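## Task

Place the white earphones in the lowest drawer of the small chest and the black earphones in its middle drawer, then make sure all drawers are closed and the chest is still standing upright.

## Robot and tools

Robot: two arms, left_arm and right_arm, each with a two-finger gripper. Two fixed cameras, cam_high and cam_low, sit on a beam behind the arms. Each arm also carries a wrist camera: cam_left_wrist and cam_right_wrist. Loose objects may occasionally get a brief push from outside.

Frames: the scene frame has its origin at table-top height, halfway between the nominal bases, a few cm behind the near table edge. +x points out over the table, +z is up, and left_arm is on the +y side. Image left and right do not match these names. left_arm's base is at about (+0.005, +0.302, -0.002) m and right_arm's at about (+0.003, -0.316, +0.001) m. Both bases are turned only slightly from the scene axes. Each arm reports its hand pose, velocities and Hand target in its own base frame. Offsets also use that arm's base axes, and rotations turn about the Hand target point. The gripper's fingers point along its +z axis and close along its y axis. end_effector_position is the point between the pads, roughly 1 cm short of the fingertips. Printed poses can be off by a few cm, more at long reach.

execute_actions(actions, cameras): actions is a list of actions. Each action is a table of up to 15 rows, and each row is one 1/30 s control step. A table with fewer rows repeats its last row until step 15. Every row is a single list of 14 numbers in [-1, 1] covering both arms: left_arm dx, dy, dz, rx, ry, rz, opening, then right_arm's seven in the same order. dx..rz are offsets, not poses, measured from that arm's Hand target as it stood when the action began. Every row in an action is measured from that same start point, not from the row before it. The next action starts again from the updated Hand target, so sending the same offset twice moves the arm twice. Scale: 1.0 equals 0.6 m of travel or 180 degrees. rx, ry, rz together form one rotation vector. opening is absolute: +1 is fully open (0.094 m) and -1 is closed. To leave an arm alone, send 0 for its six pose numbers and repeat its current opening, because 0 is itself an opening command. Images are returned only when actions is empty or cameras names them. cameras takes names, ["all"], or []. An unknown name makes the whole call invalid.

move(target, speed, blend, opening_speed, grip_force, blocking, cameras): moves each gripper along a straight line toward a target. target is either one 14-number row in the execute_actions layout or a list of up to 15 such rows. Every row is an offset from the Hand targets at the move's start, not from the previous row. speed is in m/s, 0.002 to 2.9, default 0.25, and turning is capped at twice that value in rad/s. Give one number, or one per target. blend is in m per corner; the default 0 stops at each point. opening_speed is in units per second on the -1..+1 scale, minimum 0.2; use it to close gently on fragile items. grip_force is newtons per pad, 10 to 50, one value or one per arm. It persists until you change it, and lower values close slowly. blocking=false returns after about 0.5 s while the motion keeps going. A move is cut off after 10 s. Paths ignore obstacles and the other arm. Faster moves drift more and hit harder. Do not route a path near an arm's own base; go around it. The result adds a "move:" line giving the outcome (done, off_target, moving, held, fault) and any limits that acted: paced means the pose was clipped, held means a check withheld steps.

wait(seconds): 0 to 3600; lets time pass without sending commands. stop(): brakes a running move. zoom_image(camera, region): camera is one of cam_high, cam_low, cam_left_wrist, cam_right_wrist. region is [x0, y0, x1, y1] in pixels of its newest image, at most 504 by 504. Full images are 672x504. finished_scene(scene): an integer giving the number of the scene you are ending. Use it only after the goal holds with the robot idle; it cannot be undone.

Reading results: Hand target is the last commanded pose after clipping, and later offsets count from it. The gripper often stops short of it. Waiting does not close that gap, so send the remaining distance as a new offset. Also check tilt after each move and correct it. Orientation commands are clipped to within 40 degrees of the measured orientation at each step. grip_measured uses the opening scale. Empty, it reads up to about 2.5 mm wide. Clamped on a hard part, it reads a little below the part's width. To release, command well above grip_measured. Tool commands lists current commands. Joint velocities reading "within noise" means the arm is still. Joint torques wrap at ±28 N m on joints 1-3. Ranges in rad: waist -2.618..3.054, shoulder 0..3.142, elbow 0..3.142 (straight at 2.901), wrist pitch -1.571..1.571, wrist yaw -1.571..1.571, wrist roll -2.094..2.094.

Avoid: dropping or flinging items, or letting anything leave the table. Avoid slamming the chest or pushing it over. Do not hit or press the fixed bar, spacers, plate or low rail. Keep the arms, grippers and wrist cameras from touching each other, and never close one gripper on the other's fingers. Avoid straining the camera cables. A blocked arm keeps pushing until you command it back past its gripper. Motor heat builds from holding loads, stretched poses and unreachable targets. MOTOR HOT appears at 75 °C. An OVER-TEMPERATURE FAULT at 90 °C folds that arm and disables it.

Each tool is called after "Call:" as a command line: name --argument value for each argument, lists and objects as JSON in quotes; but a table of rows of numbers goes row by row, as --pt "numbers of a row", without its own name.

## Session

Call:
execute_actions --actions '[]'

Scene clock: 0.00 s.
left_arm: end_effector_position=(+0.3986, +0.0095, +0.1092) grip_measured=+1.000 end_effector_quat_wxyz=(+0.604, -0.036, +0.793, +0.074) | right_arm: end_effector_position=(+0.3961, -0.0245, +0.0929) grip_measured=+1.000 end_effector_quat_wxyz=(+0.571, +0.039, +0.820, -0.024)
Joint positions: left_arm=[-0.079 1.543 0.367 0.905 -0.237 0.01 0.094] | right_arm=[-0.042 1.527 0.383 0.789 0.046 0.022 0.094]
Joint velocities: within noise
Joint torques (N m): no reading
Heat: left arm: 30 °C; right arm: 29 °C.
Hand target: left_arm +0.4020, +0.0099, +0.1185; +0.615, -0.039, +0.784, +0.073 | right_arm +0.3978, -0.0248, +0.0969; +0.575, +0.040, +0.817, -0.025
Tool commands: left_gripper/opening=+1.0 right_gripper/opening=+1.0

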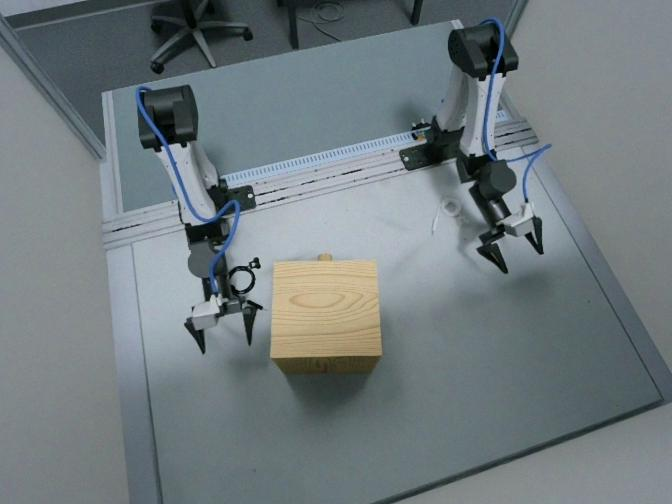

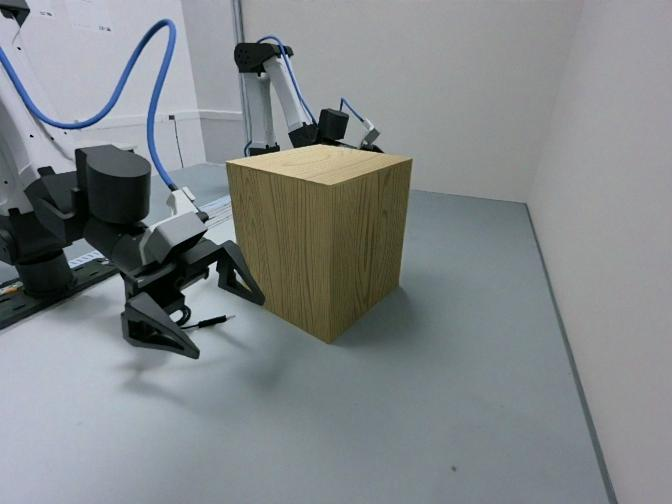

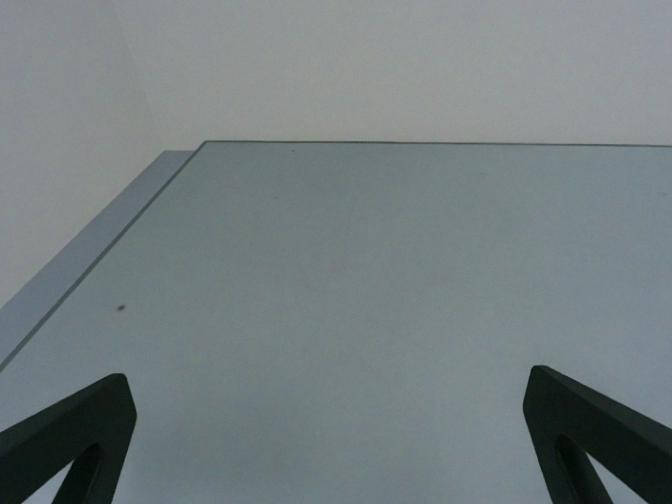

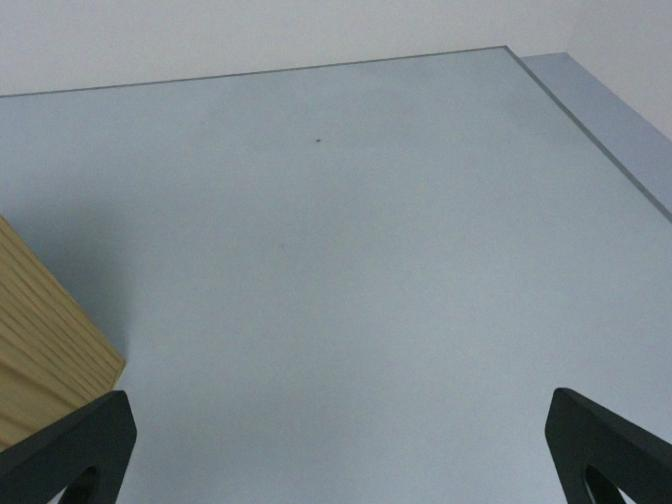

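Call:
move --target '[-0.3867, -0.4665, 0.0858, -0.0341, -0.0409, -0.2715, 1.0, -0.2863, 0.0913, 0.1718, 0.009, 0.2234, 0.0293, 1.0]' --speed 0.35 --cameras '["all"]'

Scene clock: 15.40 s.
left_arm: end_effector_position=(+0.1673, -0.2633, +0.1511) grip_measured=+1.000 end_effector_quat_wxyz=(+0.622, +0.274, +0.701, -0.217) | right_arm: end_effector_position=(+0.2247, +0.0310, +0.1944) grip_measured=+1.000 end_effector_quat_wxyz=(+0.257, -0.004, +0.966, +0.006)
Joint positions: left_arm=[-1.335 1.015 0.13 0.721 -0.62 -0.058 0.094] | right_arm=[0.205 0.949 1.039 -1.147 0.088 0.173 0.094]
Joint torques (N m): left_arm=[-0.17 -1.11 9.01 2.27 -0.26 -0.17] | right_arm=[0.34 -0.08 8.7 1.21 0.19 0.05]
Heat: left arm: 33 °C; right arm: 36 °C.
Hand target: left_arm +0.1700, -0.2701, +0.1700; +0.635, +0.252, +0.693, -0.231 | right_arm +0.2261, +0.0300, +0.2000; +0.259, +0.000, +0.966, +0.001
Off the commanded pose: left_arm 0.020 m, 3 deg | right_arm 0.006 m, 1 deg.
move: off_target (left_arm)
cam_left_wrist: T_world_to_cam=[[-0.65506, -0.75346, -0.05647, -0.08106], [-0.38892, 0.40032, -0.82975, 0.33059], [0.64779, -0.52157, -0.55527, -0.07211]] pos_world=[0.12219, -0.23103, 0.22969]
cam_right_wrist: T_world_to_cam=[[-0.00811, -0.99989, -0.01205, 0.03368], [-0.99596, 0.00916, -0.08931, 0.28143], [0.08941, 0.01128, -0.99593, 0.26414]] pos_world=[0.25695, 0.02812, 0.28861]

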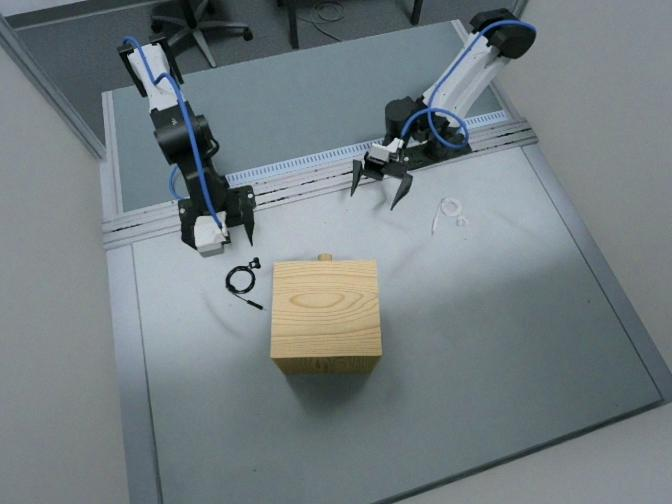

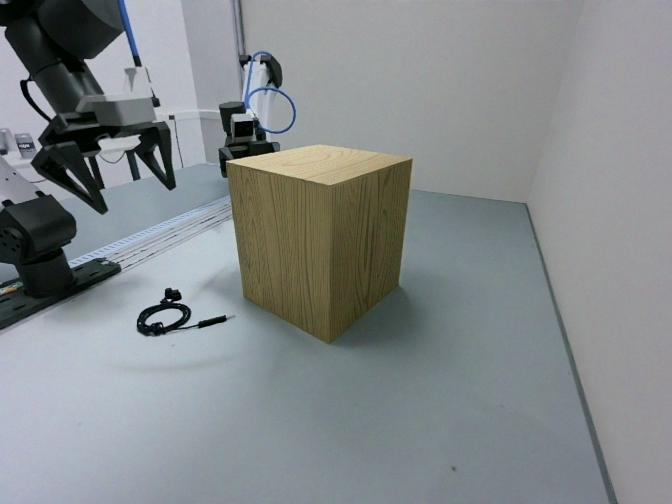

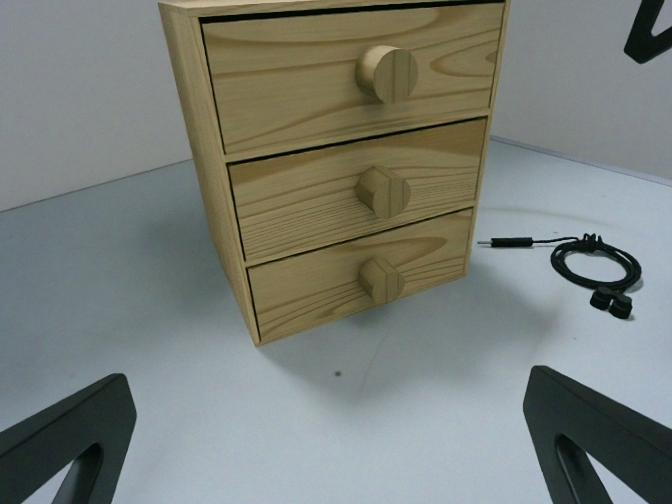

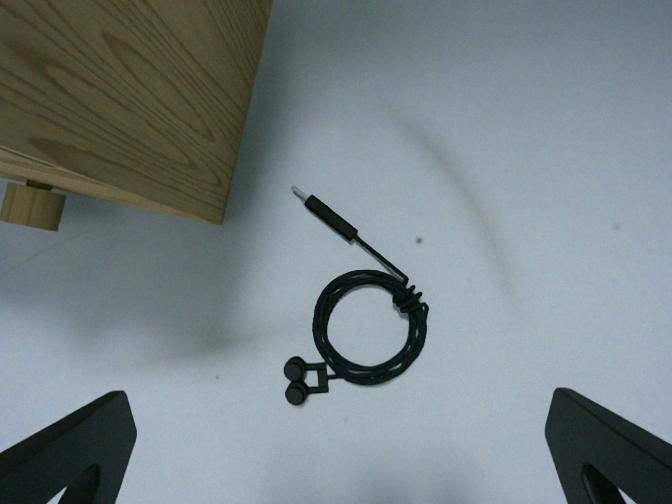

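Call:
zoom_image --camera "cam_left_wrist" --region '[140, 0, 520, 360]'

Call:
zoom_image --camera "cam_right_wrist" --region '[240, 150, 480, 430]'

Call:
zoom_image --camera "cam_high" --region '[200, 180, 500, 400]'

Scaled by 1.326 from the camera's image (finer frame: 960x720).

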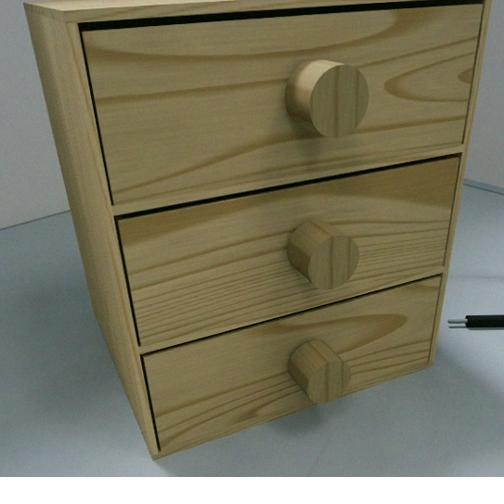

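Scaled by 1.800 from the camera's image (finer frame: 960x720).

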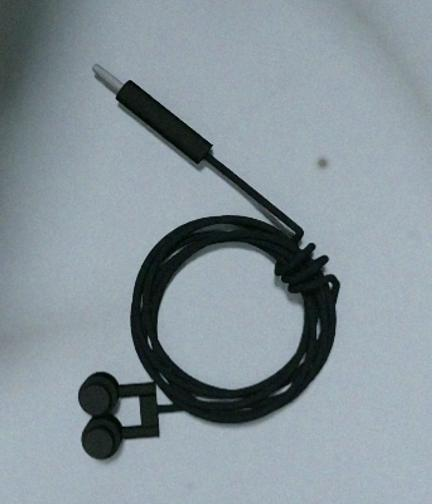

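Scaled by 1.680 from the camera's image (finer frame: 960x720).

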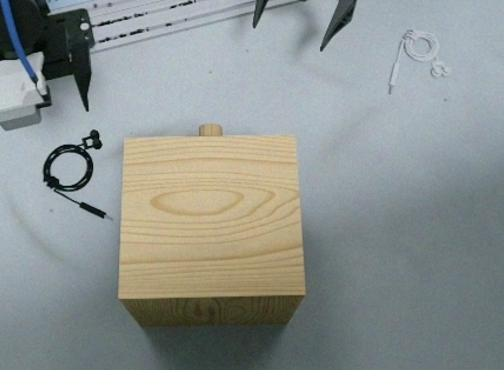

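Call:
zoom_image --camera "cam_low" --region '[0, 0, 340, 350]'

Scaled by 1.440 from the camera's image (finer frame: 960x720).

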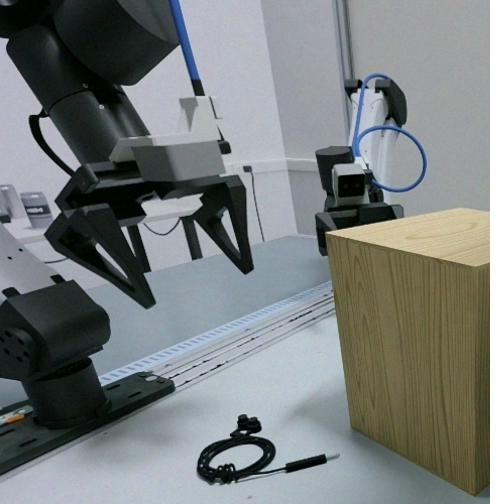

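Call:
zoom_image --camera "cam_left_wrist" --region '[330, 20, 450, 320]'

Call:
zoom_image --camera "cam_right_wrist" --region '[0, 130, 240, 310]'

Call:
zoom_image --camera "cam_high" --region '[400, 170, 500, 260]'

Scaled by 1.680 from the camera's image (finer frame: 960x720).

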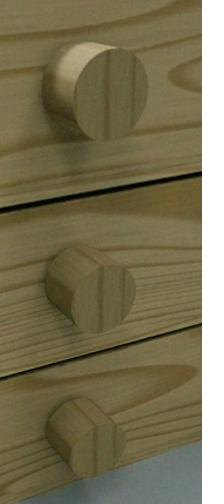

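Scaled by 2.100 from the camera's image (finer frame: 960x720).

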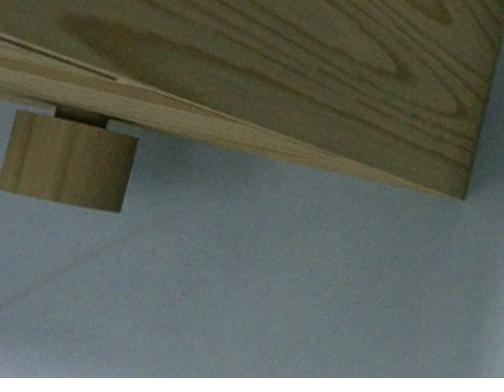

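Scaled by 5.040 from the camera's image (finer frame: 960x720).

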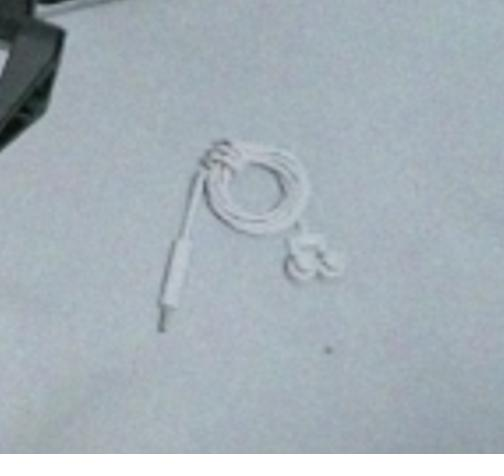

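Call:
move --target '[0.06, -0.1817, -0.1, 0.0671, 0.1222, 0.1225, 1.0, 0, 0, 0, 0, 0, 0, 1.0]' --speed 0.25 --cameras '["cam_left_wrist", "cam_low"]'

Scene clock: 36.37 s.
left_arm: end_effector_position=(+0.1995, -0.3734, +0.1009) grip_measured=+1.000 end_effector_quat_wxyz=(+0.486, +0.149, +0.858, -0.073) | right_arm: end_effector_position=(+0.2246, +0.0309, +0.1943) grip_measured=+1.000 end_effector_quat_wxyz=(+0.257, -0.004, +0.966, +0.005)
Joint positions: left_arm=[-1.394 1.747 0.991 -0.147 -0.851 -0.738 0.094] | right_arm=[0.205 0.949 1.039 -1.148 0.089 0.173 0.094]
Joint torques (N m): left_arm=[0.96 -5.87 8.85 1.37 -0.53 -0.21] | right_arm=[0.29 -0.05 8.68 1.2 0.18 0.06]
Heat: left arm: 36 °C; right arm: 35 °C.
Hand target: left_arm +0.2061, -0.3790, +0.1100; +0.494, +0.132, +0.856, -0.077 | right_arm +0.2260, +0.0300, +0.2000; +0.259, +0.000, +0.966, +0.001
Off the commanded pose: left_arm 0.013 m, 2 deg | right_arm 0.006 m, 1 deg.
move: off_target (left_arm)
cam_left_wrist: T_world_to_cam=[[-0.33644, -0.94098, -0.03688, -0.28141], [-0.78602, 0.30217, -0.53931, 0.35883], [0.51863, -0.15246, -0.8413, 0.01424]] pos_world=[0.17999, -0.37106, 0.19512]
Images, in order (width x height): cam_low 672x504, cam_left_wrist 672x504.

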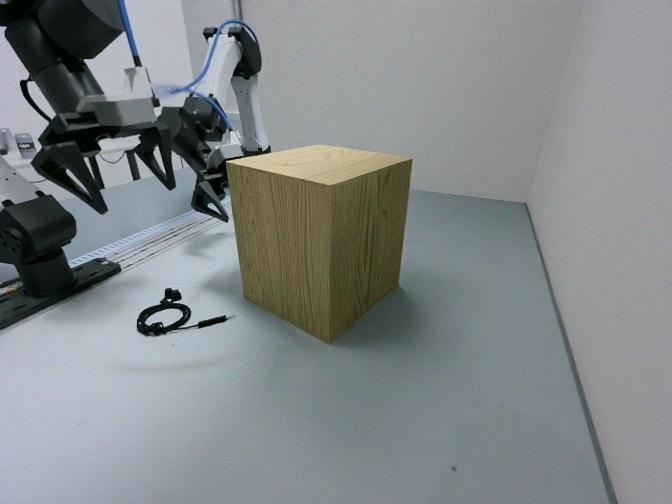

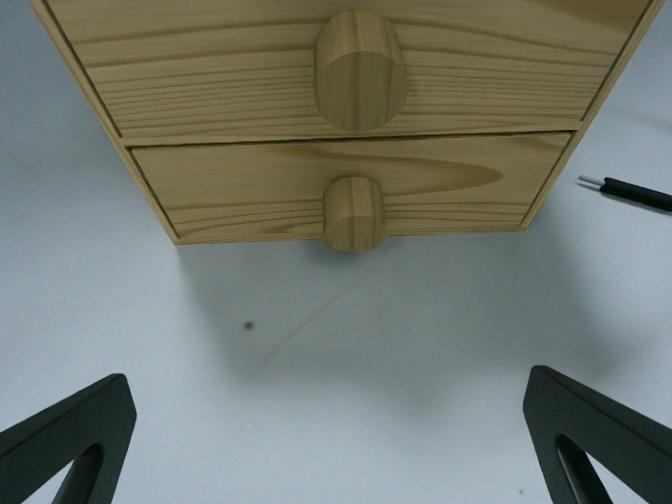

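Call:
zoom_image --camera "cam_left_wrist" --region '[280, 0, 430, 270]'

Scaled by 1.867 from the camera's image (finer frame: 960x720).

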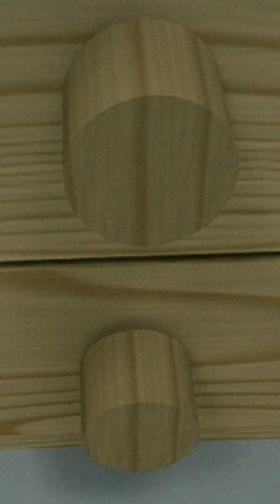

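Call:
move --target '[0.0887, -0.0465, -0.0595, 0, 0, 0, 1.0, 0, 0, 0, 0, 0, 0, 1.0]' --speed 0.2 --cameras '["cam_left_wrist"]'

Scene clock: 41.30 s.
left_arm: end_effector_position=(+0.2526, -0.3939, +0.0653) grip_measured=+1.000 end_effector_quat_wxyz=(+0.487, +0.142, +0.860, -0.058) | right_arm: end_effector_position=(+0.2246, +0.0309, +0.1943) grip_measured=+1.000 end_effector_quat_wxyz=(+0.257, -0.004, +0.966, +0.005)
Joint positions: left_arm=[-1.269 1.943 1.071 0.038 -0.795 -0.622 0.094] | right_arm=[0.205 0.949 1.039 -1.148 0.089 0.173 0.094]
Joint torques (N m): left_arm=[0.94 -7.04 8.54 1.8 -0.28 -0.01] | right_arm=[0.24 -0.12 8.68 1.19 0.19 0.06]
Heat: left arm: 35 °C; right arm: 35 °C.
Hand target: left_arm +0.2593, -0.4070, +0.0745; +0.494, +0.132, +0.856, -0.077 | right_arm +0.2260, +0.0300, +0.2000; +0.259, +0.000, +0.966, +0.001
Off the commanded pose: left_arm 0.017 m, 3 deg | right_arm 0.006 m, 1 deg.
move: off_target (left_arm)
cam_left_wrist: T_world_to_cam=[[-0.30894, -0.94944, -0.05586, -0.29313], [-0.79227, 0.2894, -0.53717, 0.38398], [0.52618, -0.12169, -0.84162, -0.03622]] pos_world=[0.23271, -0.39384, 0.15941]

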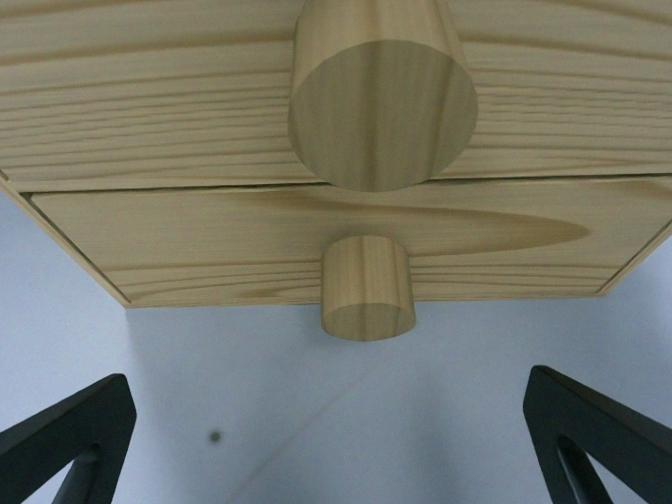

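Call:
move --target '[0.0533, -0.0327, -0.033, -0.0284, -0.0449, -0.0044, 1.0, 0, 0, 0, 0, 0, 0, 1.0]' --speed 0.12 --cameras '["cam_left_wrist"]'

Scene clock: 47.10 s.
left_arm: end_effector_position=(+0.2859, -0.4269, +0.0545) grip_measured=+1.000 end_effector_quat_wxyz=(+0.552, +0.128, +0.817, -0.109) | right_arm: end_effector_position=(+0.2246, +0.0309, +0.1943) grip_measured=+1.000 end_effector_quat_wxyz=(+0.257, -0.004, +0.966, +0.005)
Joint positions: left_arm=[-1.225 2.116 1.071 0.492 -0.794 -0.453 0.094] | right_arm=[0.205 0.949 1.039 -1.148 0.089 0.173 0.094]
Joint torques (N m): left_arm=[1.01 -7.77 5.75 2.1 -0.31 -0.02] | right_arm=[0.28 -0.08 8.64 1.2 0.19 0.06]
Heat: left arm: 36 °C; right arm: 36 °C.
Hand target: left_arm +0.2912, -0.4267, +0.0547; +0.558, +0.121, +0.813, -0.109 | right_arm +0.2260, +0.0300, +0.2000; +0.259, +0.000, +0.966, +0.001
Off the commanded pose: left_arm 0.005 m, 1 deg | right_arm 0.006 m, 1 deg.
move: done
cam_left_wrist: T_world_to_cam=[[-0.33658, -0.9415, 0.01726, -0.30753], [-0.70096, 0.23826, -0.67222, 0.37359], [0.62878, -0.23835, -0.74015, -0.15149]] pos_world=[0.25362, -0.41465, 0.14432]

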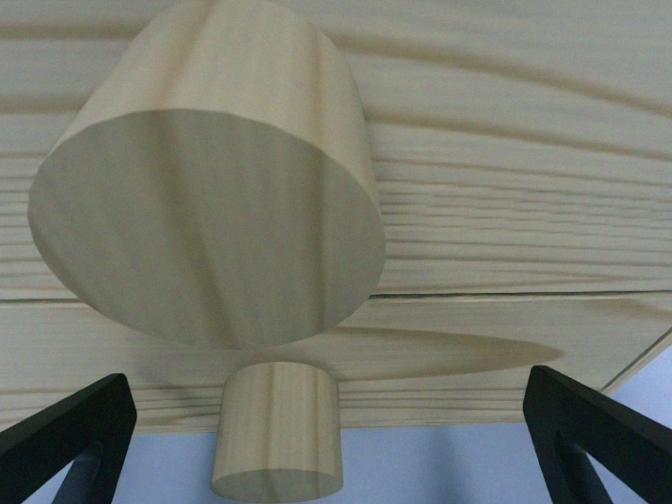

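Call:
move --target '[-0.0022, 0.0223, -0.015, 0, 0, 0, 1.0, 0, 0, 0, 0, 0, 0, 1.0]' --speed 0.1 --cameras '["cam_left_wrist"]'

Scene clock: 49.40 s.
left_arm: end_effector_position=(+0.2876, -0.4165, +0.0484) grip_measured=+1.000 end_effector_quat_wxyz=(+0.556, +0.123, +0.815, -0.109) | right_arm: end_effector_position=(+0.2246, +0.0309, +0.1943) grip_measured=+1.000 end_effector_quat_wxyz=(+0.257, -0.004, +0.966, +0.005)
Joint positions: left_arm=[-1.214 2.116 1.02 0.558 -0.794 -0.446 0.094] | right_arm=[0.205 0.949 1.039 -1.148 0.089 0.173 0.094]
Joint torques (N m): left_arm=[0.88 -8.03 4.22 2.1 -0.22 0] | right_arm=[0.29 -0.08 8.66 1.21 0.19 0.06]
Heat: left arm: 36 °C; right arm: 36 °C.
Hand target: left_arm +0.2899, -0.4133, +0.0456; +0.558, +0.121, +0.813, -0.109 | right_arm +0.2260, +0.0300, +0.2000; +0.259, +0.000, +0.966, +0.001
Off the commanded pose: left_arm 0.005 m, 0 deg | right_arm 0.006 m, 1 deg.
move: done
cam_left_wrist: T_world_to_cam=[[-0.32937, -0.94393, 0.02264, -0.30044], [-0.69773, 0.22717, -0.67938, 0.36288], [0.63615, -0.23957, -0.73343, -0.1575]] pos_world=[0.25443, -0.40376, 0.13783]

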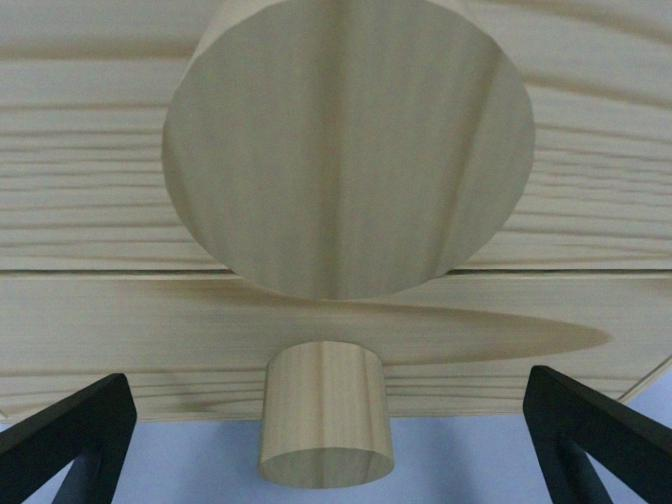

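Call:
move --target '[0, 0, 0, 0, 0, 0, -0.55, 0, 0, 0, 0, 0, 0, 1.0]' --opening_speed 1.2 --cameras '["cam_left_wrist"]'

Scene clock: 51.23 s.
left_arm: end_effector_position=(+0.2876, -0.4165, +0.0485) grip_measured=-0.420 end_effector_quat_wxyz=(+0.556, +0.123, +0.815, -0.109) | right_arm: end_effector_position=(+0.2246, +0.0309, +0.1943) grip_measured=+1.000 end_effector_quat_wxyz=(+0.257, -0.004, +0.966, +0.005)
Joint positions: left_arm=[-1.214 2.116 1.02 0.56 -0.795 -0.446 0.027] | right_arm=[0.205 0.949 1.039 -1.148 0.089 0.173 0.094]
Joint torques (N m): left_arm=[0.85 -8.08 4.21 2.11 -0.24 -0.02] | right_arm=[0.29 -0.09 8.66 1.2 0.2 0.07]
Heat: left arm: 36 °C; right arm: 36 °C.
Hand target: left_arm +0.2899, -0.4132, +0.0456; +0.558, +0.121, +0.814, -0.109 | right_arm +0.2260, +0.0300, +0.2000; +0.259, +0.000, +0.966, +0.001
Off the commanded pose: left_arm 0.005 m, 0 deg | right_arm 0.006 m, 1 deg.
move: done
cam_left_wrist: T_world_to_cam=[[-0.32921, -0.94398, 0.02272, -0.30042], [-0.69738, 0.22685, -0.67985, 0.36278], [0.63661, -0.23965, -0.733, -0.15761]] pos_world=[0.25443, -0.40366, 0.13793]

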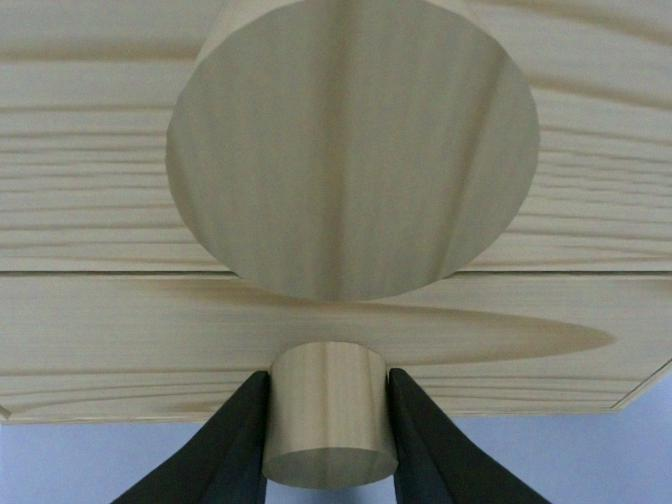

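Call:
move --target '[-0.0633, 0.0208, 0, 0, 0, 0, -0.55, 0, 0, 0, 0, 0, 0, 1.0]' --speed 0.1 --cameras '["cam_left_wrist", "cam_high"]'

Scene clock: 52.80 s.
left_arm: end_effector_position=(+0.2568, -0.4072, +0.0467) grip_measured=-0.420 end_effector_quat_wxyz=(+0.565, +0.121, +0.808, -0.112) | right_arm: end_effector_position=(+0.2246, +0.0309, +0.1943) grip_measured=+1.000 end_effector_quat_wxyz=(+0.257, -0.004, +0.966, +0.005)
Joint positions: left_arm=[-1.287 2.083 0.928 0.608 -0.867 -0.481 0.027] | right_arm=[0.205 0.949 1.039 -1.148 0.089 0.173 0.094]
Joint torques (N m): left_arm=[-0.28 -9.92 3.23 1.43 -0.28 -0.33] | right_arm=[0.28 -0.09 8.69 1.21 0.19 0.06]
Heat: left arm: 36 °C; right arm: 36 °C.
Hand target: left_arm +0.2519, -0.4008, +0.0456; +0.558, +0.121, +0.814, -0.109 | right_arm +0.2260, +0.0300, +0.2000; +0.259, +0.000, +0.966, +0.001
Off the commanded pose: left_arm 0.008 m, 1 deg | right_arm 0.006 m, 1 deg.
move: done
cam_left_wrist: T_world_to_cam=[[-0.32851, -0.94415, 0.0255, -0.30219], [-0.68328, 0.21893, -0.69656, 0.33188], [0.65208, -0.24625, -0.71704, -0.14455]] pos_world=[0.22175, -0.39357, 0.13524]
Images, in order (width x height): cam_high 672x504, cam_left_wrist 672x504.

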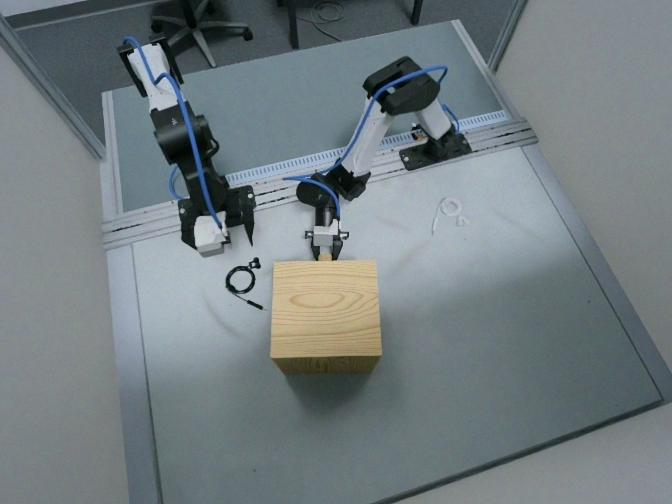

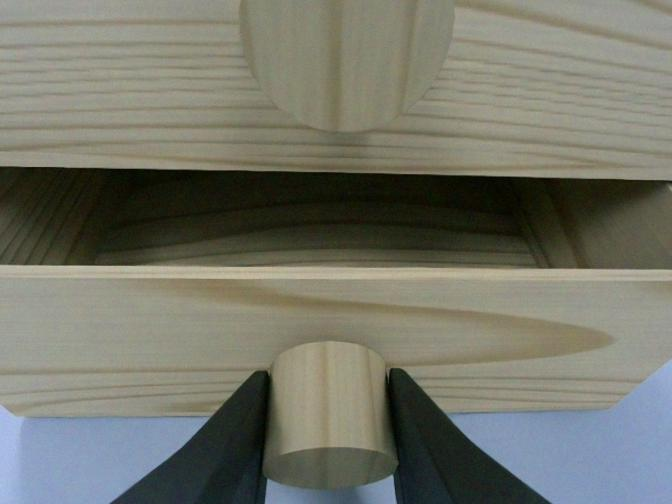

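Call:
move --target '[-0.1267, 0.0416, 0, 0, 0, 0, -0.55, 0, 0, 0, 0, 0, 0, 1.0]' --speed 0.1 --cameras '["cam_left_wrist", "cam_high", "cam_low"]'

Scene clock: 54.97 s.
left_arm: end_effector_position=(+0.1788, -0.3798, +0.0435) grip_measured=-0.420 end_effector_quat_wxyz=(+0.563, +0.121, +0.810, -0.109) | right_arm: end_effector_position=(+0.2246, +0.0309, +0.1943) grip_measured=+1.000 end_effector_quat_wxyz=(+0.257, -0.004, +0.966, +0.005)
Joint positions: left_arm=[-1.495 1.972 0.788 0.452 -1.035 -0.7 0.027] | right_arm=[0.205 0.949 1.039 -1.148 0.089 0.173 0.094]
Joint torques (N m): left_arm=[-0.25 -9.16 4 1.11 -0.32 -0.31] | right_arm=[0.28 -0.12 8.7 1.21 0.19 0.06]
Heat: left arm: 35 °C; right arm: 37 °C.
Hand target: left_arm +0.1759, -0.3759, +0.0456; +0.558, +0.121, +0.814, -0.109 | right_arm +0.2260, +0.0300, +0.2000; +0.259, +0.000, +0.966, +0.001
Off the commanded pose: left_arm 0.005 m, 1 deg | right_arm 0.006 m, 1 deg.
move: done
cam_left_wrist: T_world_to_cam=[[-0.32642, -0.94497, 0.02192, -0.30237], [-0.68631, 0.22099, -0.69292, 0.27152], [0.64994, -0.24122, -0.72068, -0.08677]] pos_world=[0.14405, -0.36667, 0.13223]
Images, in order (width x height): cam_high 672x504, cam_low 672x504, cam_left_wrist 672x504.

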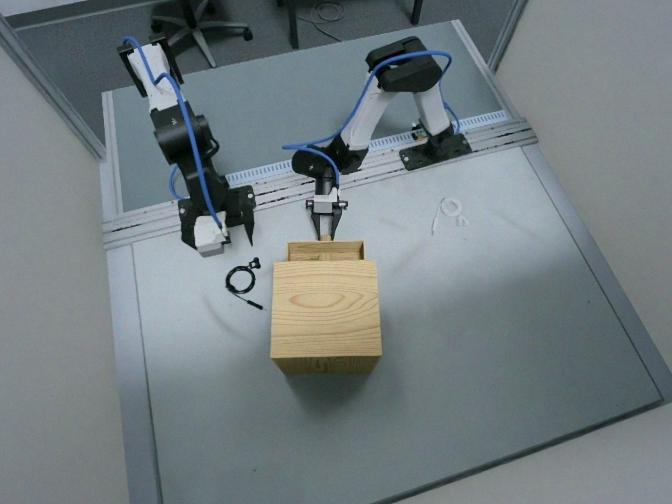

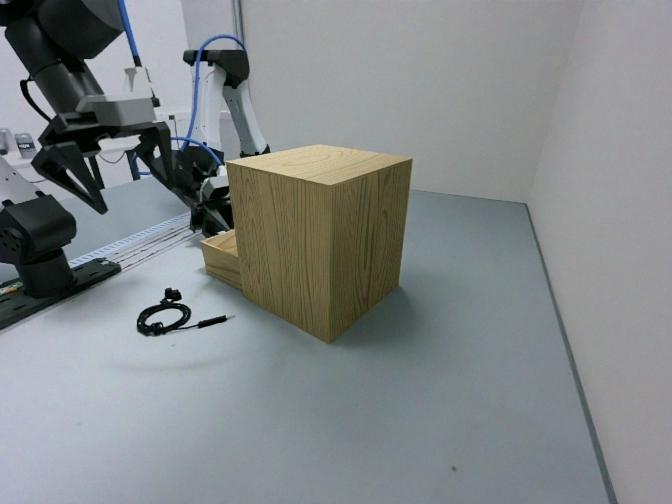

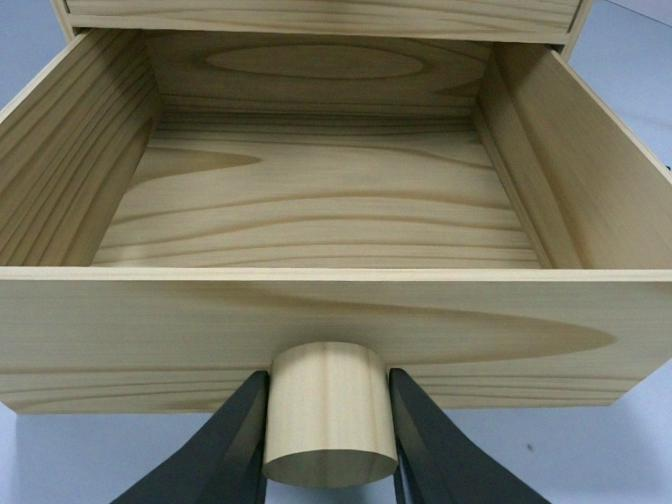

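Call:
move --pt "0 0 0 0 0 0 0.3 0 0 0 0 0 0 1.0" --pt "-0.0733 0.0242 0.0312 0 0 0 0.3 0 0 0 0 0 0 1.0" --pt "0.0402 0.5765 0.1907 0.0740 0.3786 0.0821 0.3 0 0 0 0 0 0 1.0" --speed '[0.15, 0.15, 0.35]' --blend '[0, 0.02, 0]' --cameras '["all"]'

Scene clock: 65.70 s.
left_arm: end_effector_position=(+0.1946, -0.0290, +0.1524) grip_measured=+0.297 end_effector_quat_wxyz=(-0.006, +0.001, +1.000, +0.007) | right_arm: end_effector_position=(+0.2246, +0.0309, +0.1943) grip_measured=+1.000 end_effector_quat_wxyz=(+0.257, -0.004, +0.966, +0.005)
Joint positions: left_arm=[-0.158 1.303 1.191 -1.473 -0.012 -0.157 0.061] | right_arm=[0.205 0.949 1.039 -1.148 0.089 0.173 0.094]
Joint torques (N m): left_arm=[1.14 -2.45 8.53 0.16 0.1 0.01] | right_arm=[0.28 -0.09 8.66 1.21 0.2 0.06]
Heat: left arm: 35 °C; right arm: 37 °C.
Hand target: left_arm +0.1999, -0.0299, +0.1601; +0.001, +0.000, +1.000, +0.000 | right_arm +0.2260, +0.0300, +0.2000; +0.259, +0.000, +0.966, +0.001
Off the commanded pose: left_arm 0.009 m, 1 deg | right_arm 0.006 m, 1 deg.
move: done
cam_left_wrist: T_world_to_cam=[[-0.02112, -0.99968, -0.01371, -0.02362], [-0.89195, 0.01265, 0.45196, 0.1399], [-0.45164, 0.02177, -0.89194, 0.3142]] pos_world=[0.26619, -0.03223, 0.2167]
cam_right_wrist: T_world_to_cam=[[-0.00864, -0.99989, -0.01179, 0.03364], [-0.99602, 0.00965, -0.0886, 0.28112], [0.0887, 0.01098, -0.996, 0.26426]] pos_world=[0.25685, 0.02802, 0.28851]

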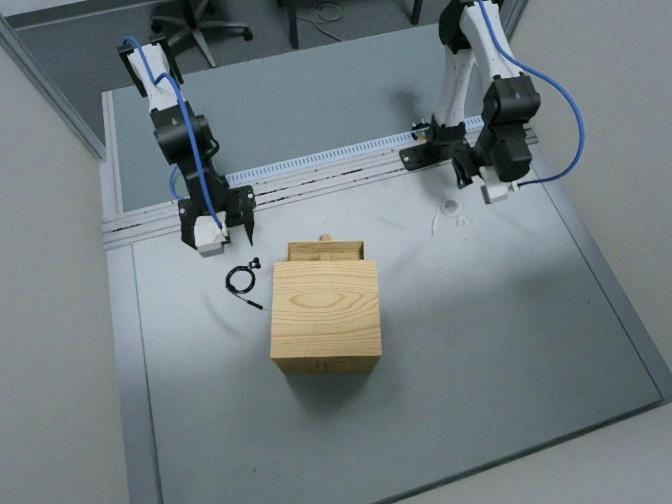

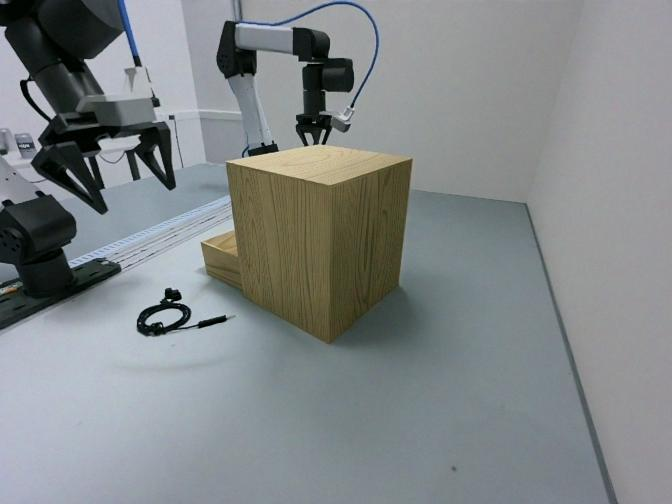

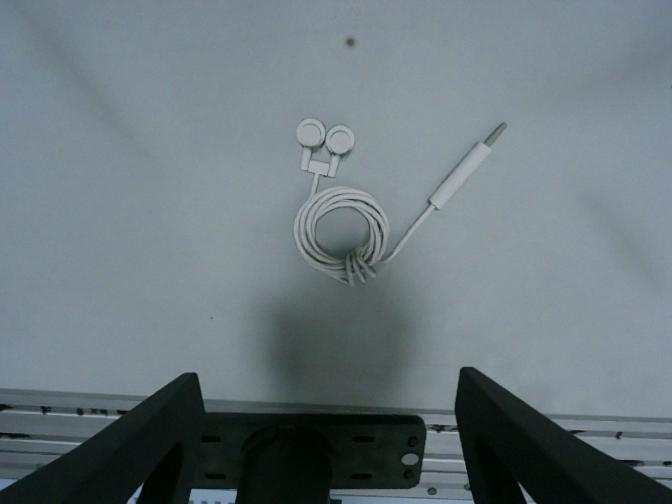

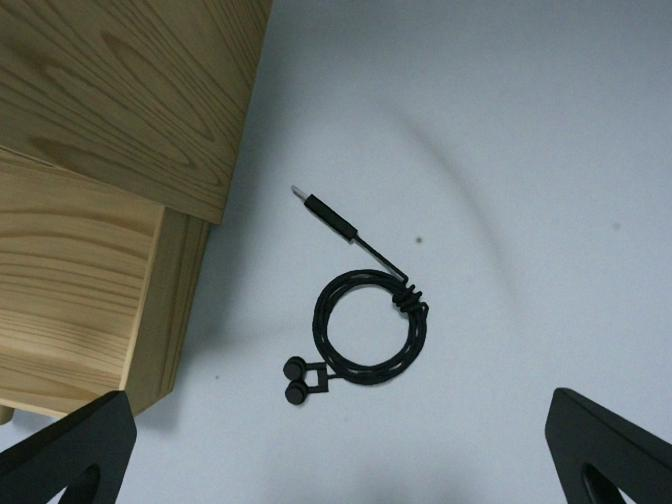

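Call:
zoom_image --camera "cam_left_wrist" --region '[270, 100, 530, 300]'

Call:
zoom_image --camera "cam_right_wrist" --region '[0, 120, 240, 430]'

Scaled by 1.938 from the camera's image (finer frame: 960x720).

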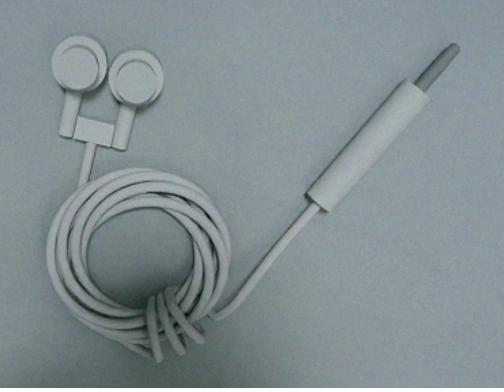

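Scaled by 1.626 from the camera's image (finer frame: 960x720).

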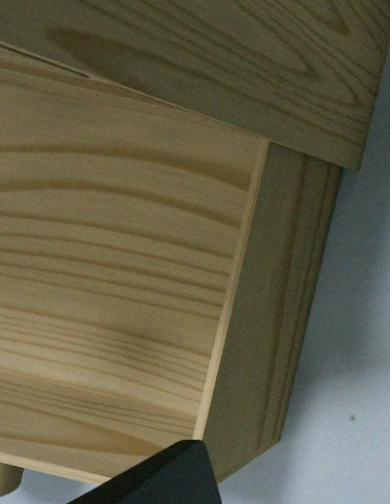

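Call:
move --target '[-0.0508, -0.0623, -0.145, 0.0799, -0.1536, 0.2983, -0.45, 0.027, 0.018, -0.185, 0.0291, 0.1649, -0.1085, -0.3]' --speed 0.3 --cameras '["all"]'

Scene clock: 77.23 s.
left_arm: end_effector_position=(+0.1676, -0.0685, +0.0732) grip_measured=-0.447 end_effector_quat_wxyz=(+0.221, -0.447, +0.859, +0.116) | right_arm: end_effector_position=(+0.2389, +0.0389, +0.0873) grip_measured=-0.297 end_effector_quat_wxyz=(+0.006, +0.165, +0.986, -0.006)
Joint positions: left_arm=[-0.855 1.301 0.784 -1.188 -0.487 -1.846 0.026] | right_arm=[0.172 1.462 1.06 -1.162 0.015 0.505 0.033]
Joint torques (N m): left_arm=[-0.27 -2.21 5.15 -0.04 -0.56 -0.17] | right_arm=[-0.75 -2.92 7.98 0.24 -0.14 0.08]
Heat: left arm: 35 °C; right arm: 38 °C.
Hand target: left_arm +0.1695, -0.0673, +0.0731; +0.230, -0.446, +0.857, +0.120 | right_arm +0.2422, +0.0408, +0.0890; +0.001, +0.173, +0.985, +0.001
Off the commanded pose: left_arm 0.002 m, 1 deg | right_arm 0.004 m, 1 deg.
move: done
cam_left_wrist: T_world_to_cam=[[0.80854, -0.58831, -0.01223, -0.1758], [-0.58817, -0.80736, -0.04719, 0.08146], [0.01788, 0.04535, -0.99881, 0.16295]] pos_world=[0.18714, -0.04505, 0.16445]
cam_right_wrist: T_world_to_cam=[[-0.34405, -0.9388, 0.01673, 0.11574], [-0.85619, 0.32098, 0.40486, 0.19726], [-0.38546, 0.12497, -0.91422, 0.25806]] pos_world=[0.30819, 0.01309, 0.15413]

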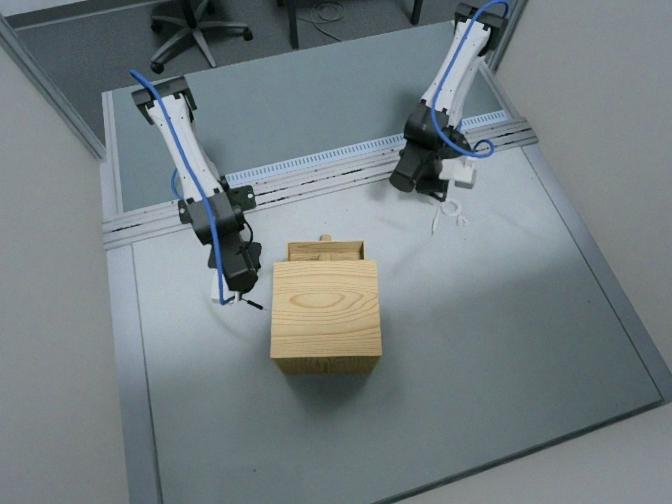

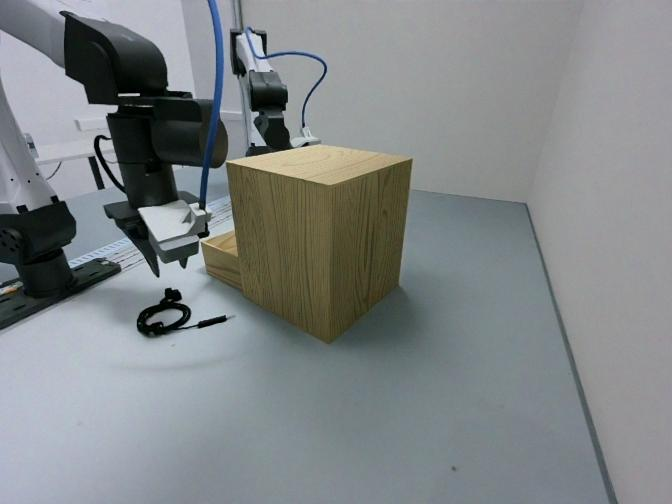

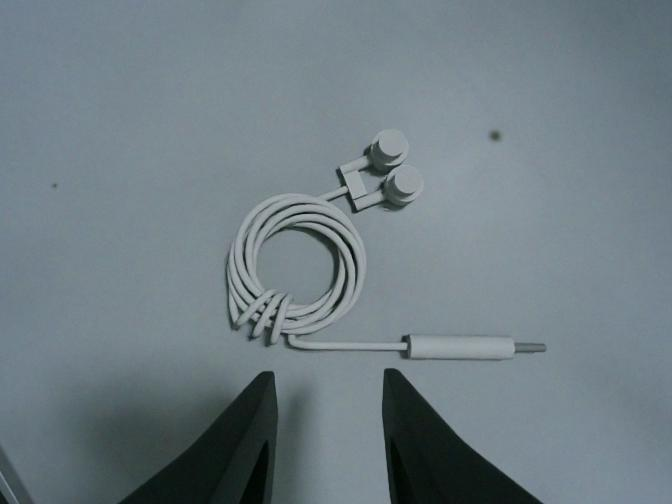

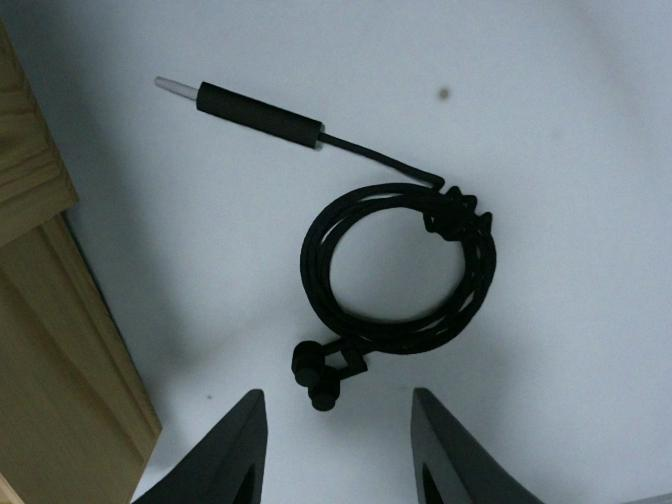

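Call:
move --target '[0.0285, 0.0183, -0.0545, 0, 0, 0, -0.45, 0.006, 0.0078, -0.0788, 0, 0, 0, -0.3]' --speed 0.15 --cameras '["cam_left_wrist", "cam_right_wrist"]'

Scene clock: 81.47 s.
left_arm: end_effector_position=(+0.1848, -0.0607, +0.0431) grip_measured=-0.447 end_effector_quat_wxyz=(+0.223, -0.448, +0.858, +0.113) | right_arm: end_effector_position=(+0.2481, +0.0417, +0.0479) grip_measured=-0.297 end_effector_quat_wxyz=(+0.012, +0.171, +0.985, -0.004)
Joint positions: left_arm=[-0.761 1.351 0.695 -0.992 -0.5 -1.743 0.026] | right_arm=[0.177 1.526 0.957 -0.983 0.015 0.521 0.033]
Joint torques (N m): left_arm=[0.98 -2.36 4.31 0.25 -0.54 0.02] | right_arm=[0.23 -3.25 5.22 0.41 -0.12 0.07]
Heat: left arm: 35 °C; right arm: 38 °C.
Hand target: left_arm +0.1867, -0.0564, +0.0404; +0.231, -0.446, +0.857, +0.120 | right_arm +0.2459, +0.0455, +0.0417; +0.001, +0.174, +0.985, +0.001
Off the commanded pose: left_arm 0.005 m, 1 deg | right_arm 0.008 m, 1 deg.
move: done
cam_left_wrist: T_world_to_cam=[[0.80978, -0.58672, -0.00359, -0.18597], [-0.58617, -0.80871, -0.04891, 0.09609], [0.02579, 0.04171, -0.9988, 0.13058]] pos_world=[0.20355, -0.03685, 0.13445]
cam_right_wrist: T_world_to_cam=[[-0.35524, -0.93473, 0.00938, 0.12516], [-0.85735, 0.3298, 0.39521, 0.22061], [-0.3725, 0.13235, -0.91854, 0.22186]] pos_world=[0.31624, 0.01487, 0.11543]

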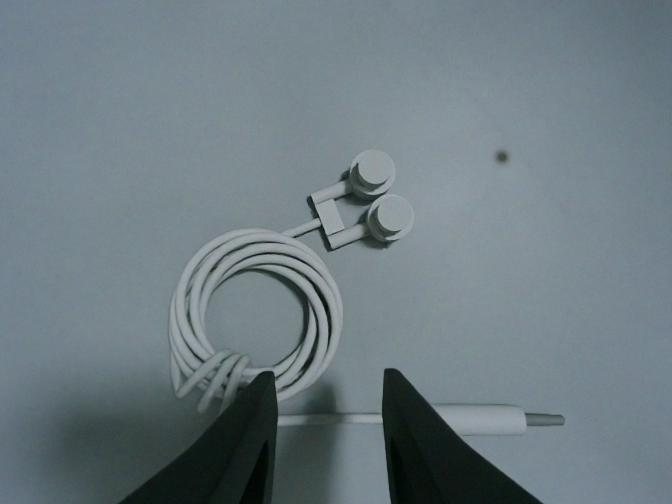

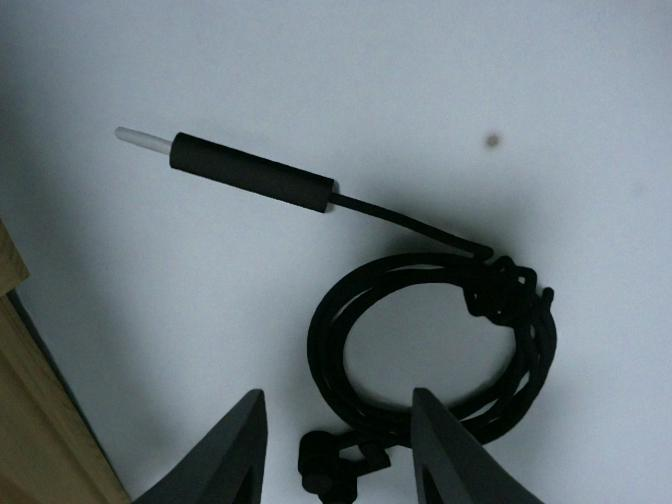

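Call:
move --target '[0.0067, 0.013, -0.0317, 0, 0, 0, -0.45, -0.0117, 0.012, -0.03, 0, 0, 0, -0.3]' --speed 0.1 --cameras '["cam_left_wrist", "cam_right_wrist"]'

Scene clock: 85.70 s.
left_arm: end_effector_position=(+0.1891, -0.0533, +0.0239) grip_measured=-0.447 end_effector_quat_wxyz=(+0.223, -0.448, +0.858, +0.113) | right_arm: end_effector_position=(+0.2416, +0.0491, +0.0298) grip_measured=-0.297 end_effector_quat_wxyz=(+0.011, +0.172, +0.985, -0.003)
Joint positions: left_arm=[-0.715 1.376 0.629 -0.876 -0.502 -1.69 0.026] | right_arm=[0.21 1.533 0.887 -0.906 0.014 0.555 0.033]
Joint torques (N m): left_arm=[0.94 -2.51 4.14 0.29 -0.55 0.01] | right_arm=[0.28 -3.14 5.08 0.43 -0.11 0.07]
Heat: left arm: 35 °C; right arm: 38 °C.
Hand target: left_arm +0.1906, -0.0486, +0.0214; +0.230, -0.445, +0.857, +0.120 | right_arm +0.2388, +0.0527, +0.0237; +0.001, +0.174, +0.985, +0.001
Off the commanded pose: left_arm 0.006 m, 1 deg | right_arm 0.008 m, 1 deg.
move: done
cam_left_wrist: T_world_to_cam=[[0.80928, -0.58741, -0.00381, -0.18501], [-0.58688, -0.80823, -0.0483, 0.10382], [0.02529, 0.04132, -0.99883, 0.11097]] pos_world=[0.20785, -0.02935, 0.11515]
cam_right_wrist: T_world_to_cam=[[-0.35585, -0.93451, 0.00818, 0.13014], [-0.85704, 0.32982, 0.39585, 0.21966], [-0.37262, 0.13386, -0.91828, 0.20173]] pos_world=[0.30974, 0.02217, 0.09723]

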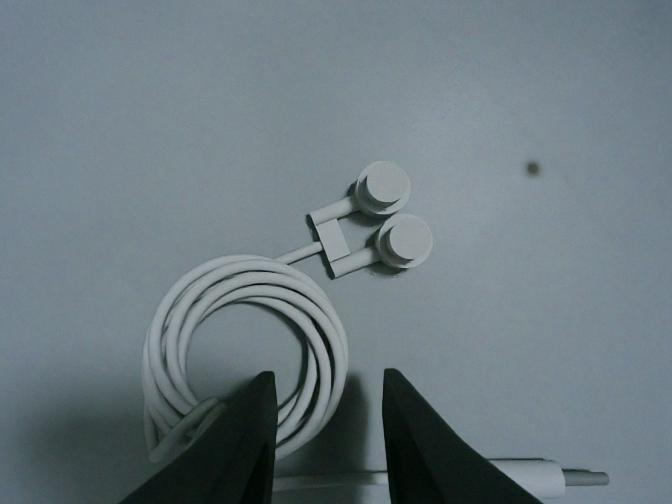

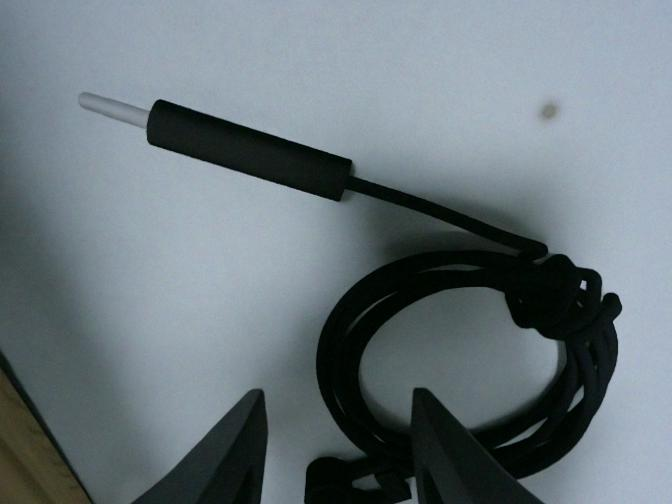

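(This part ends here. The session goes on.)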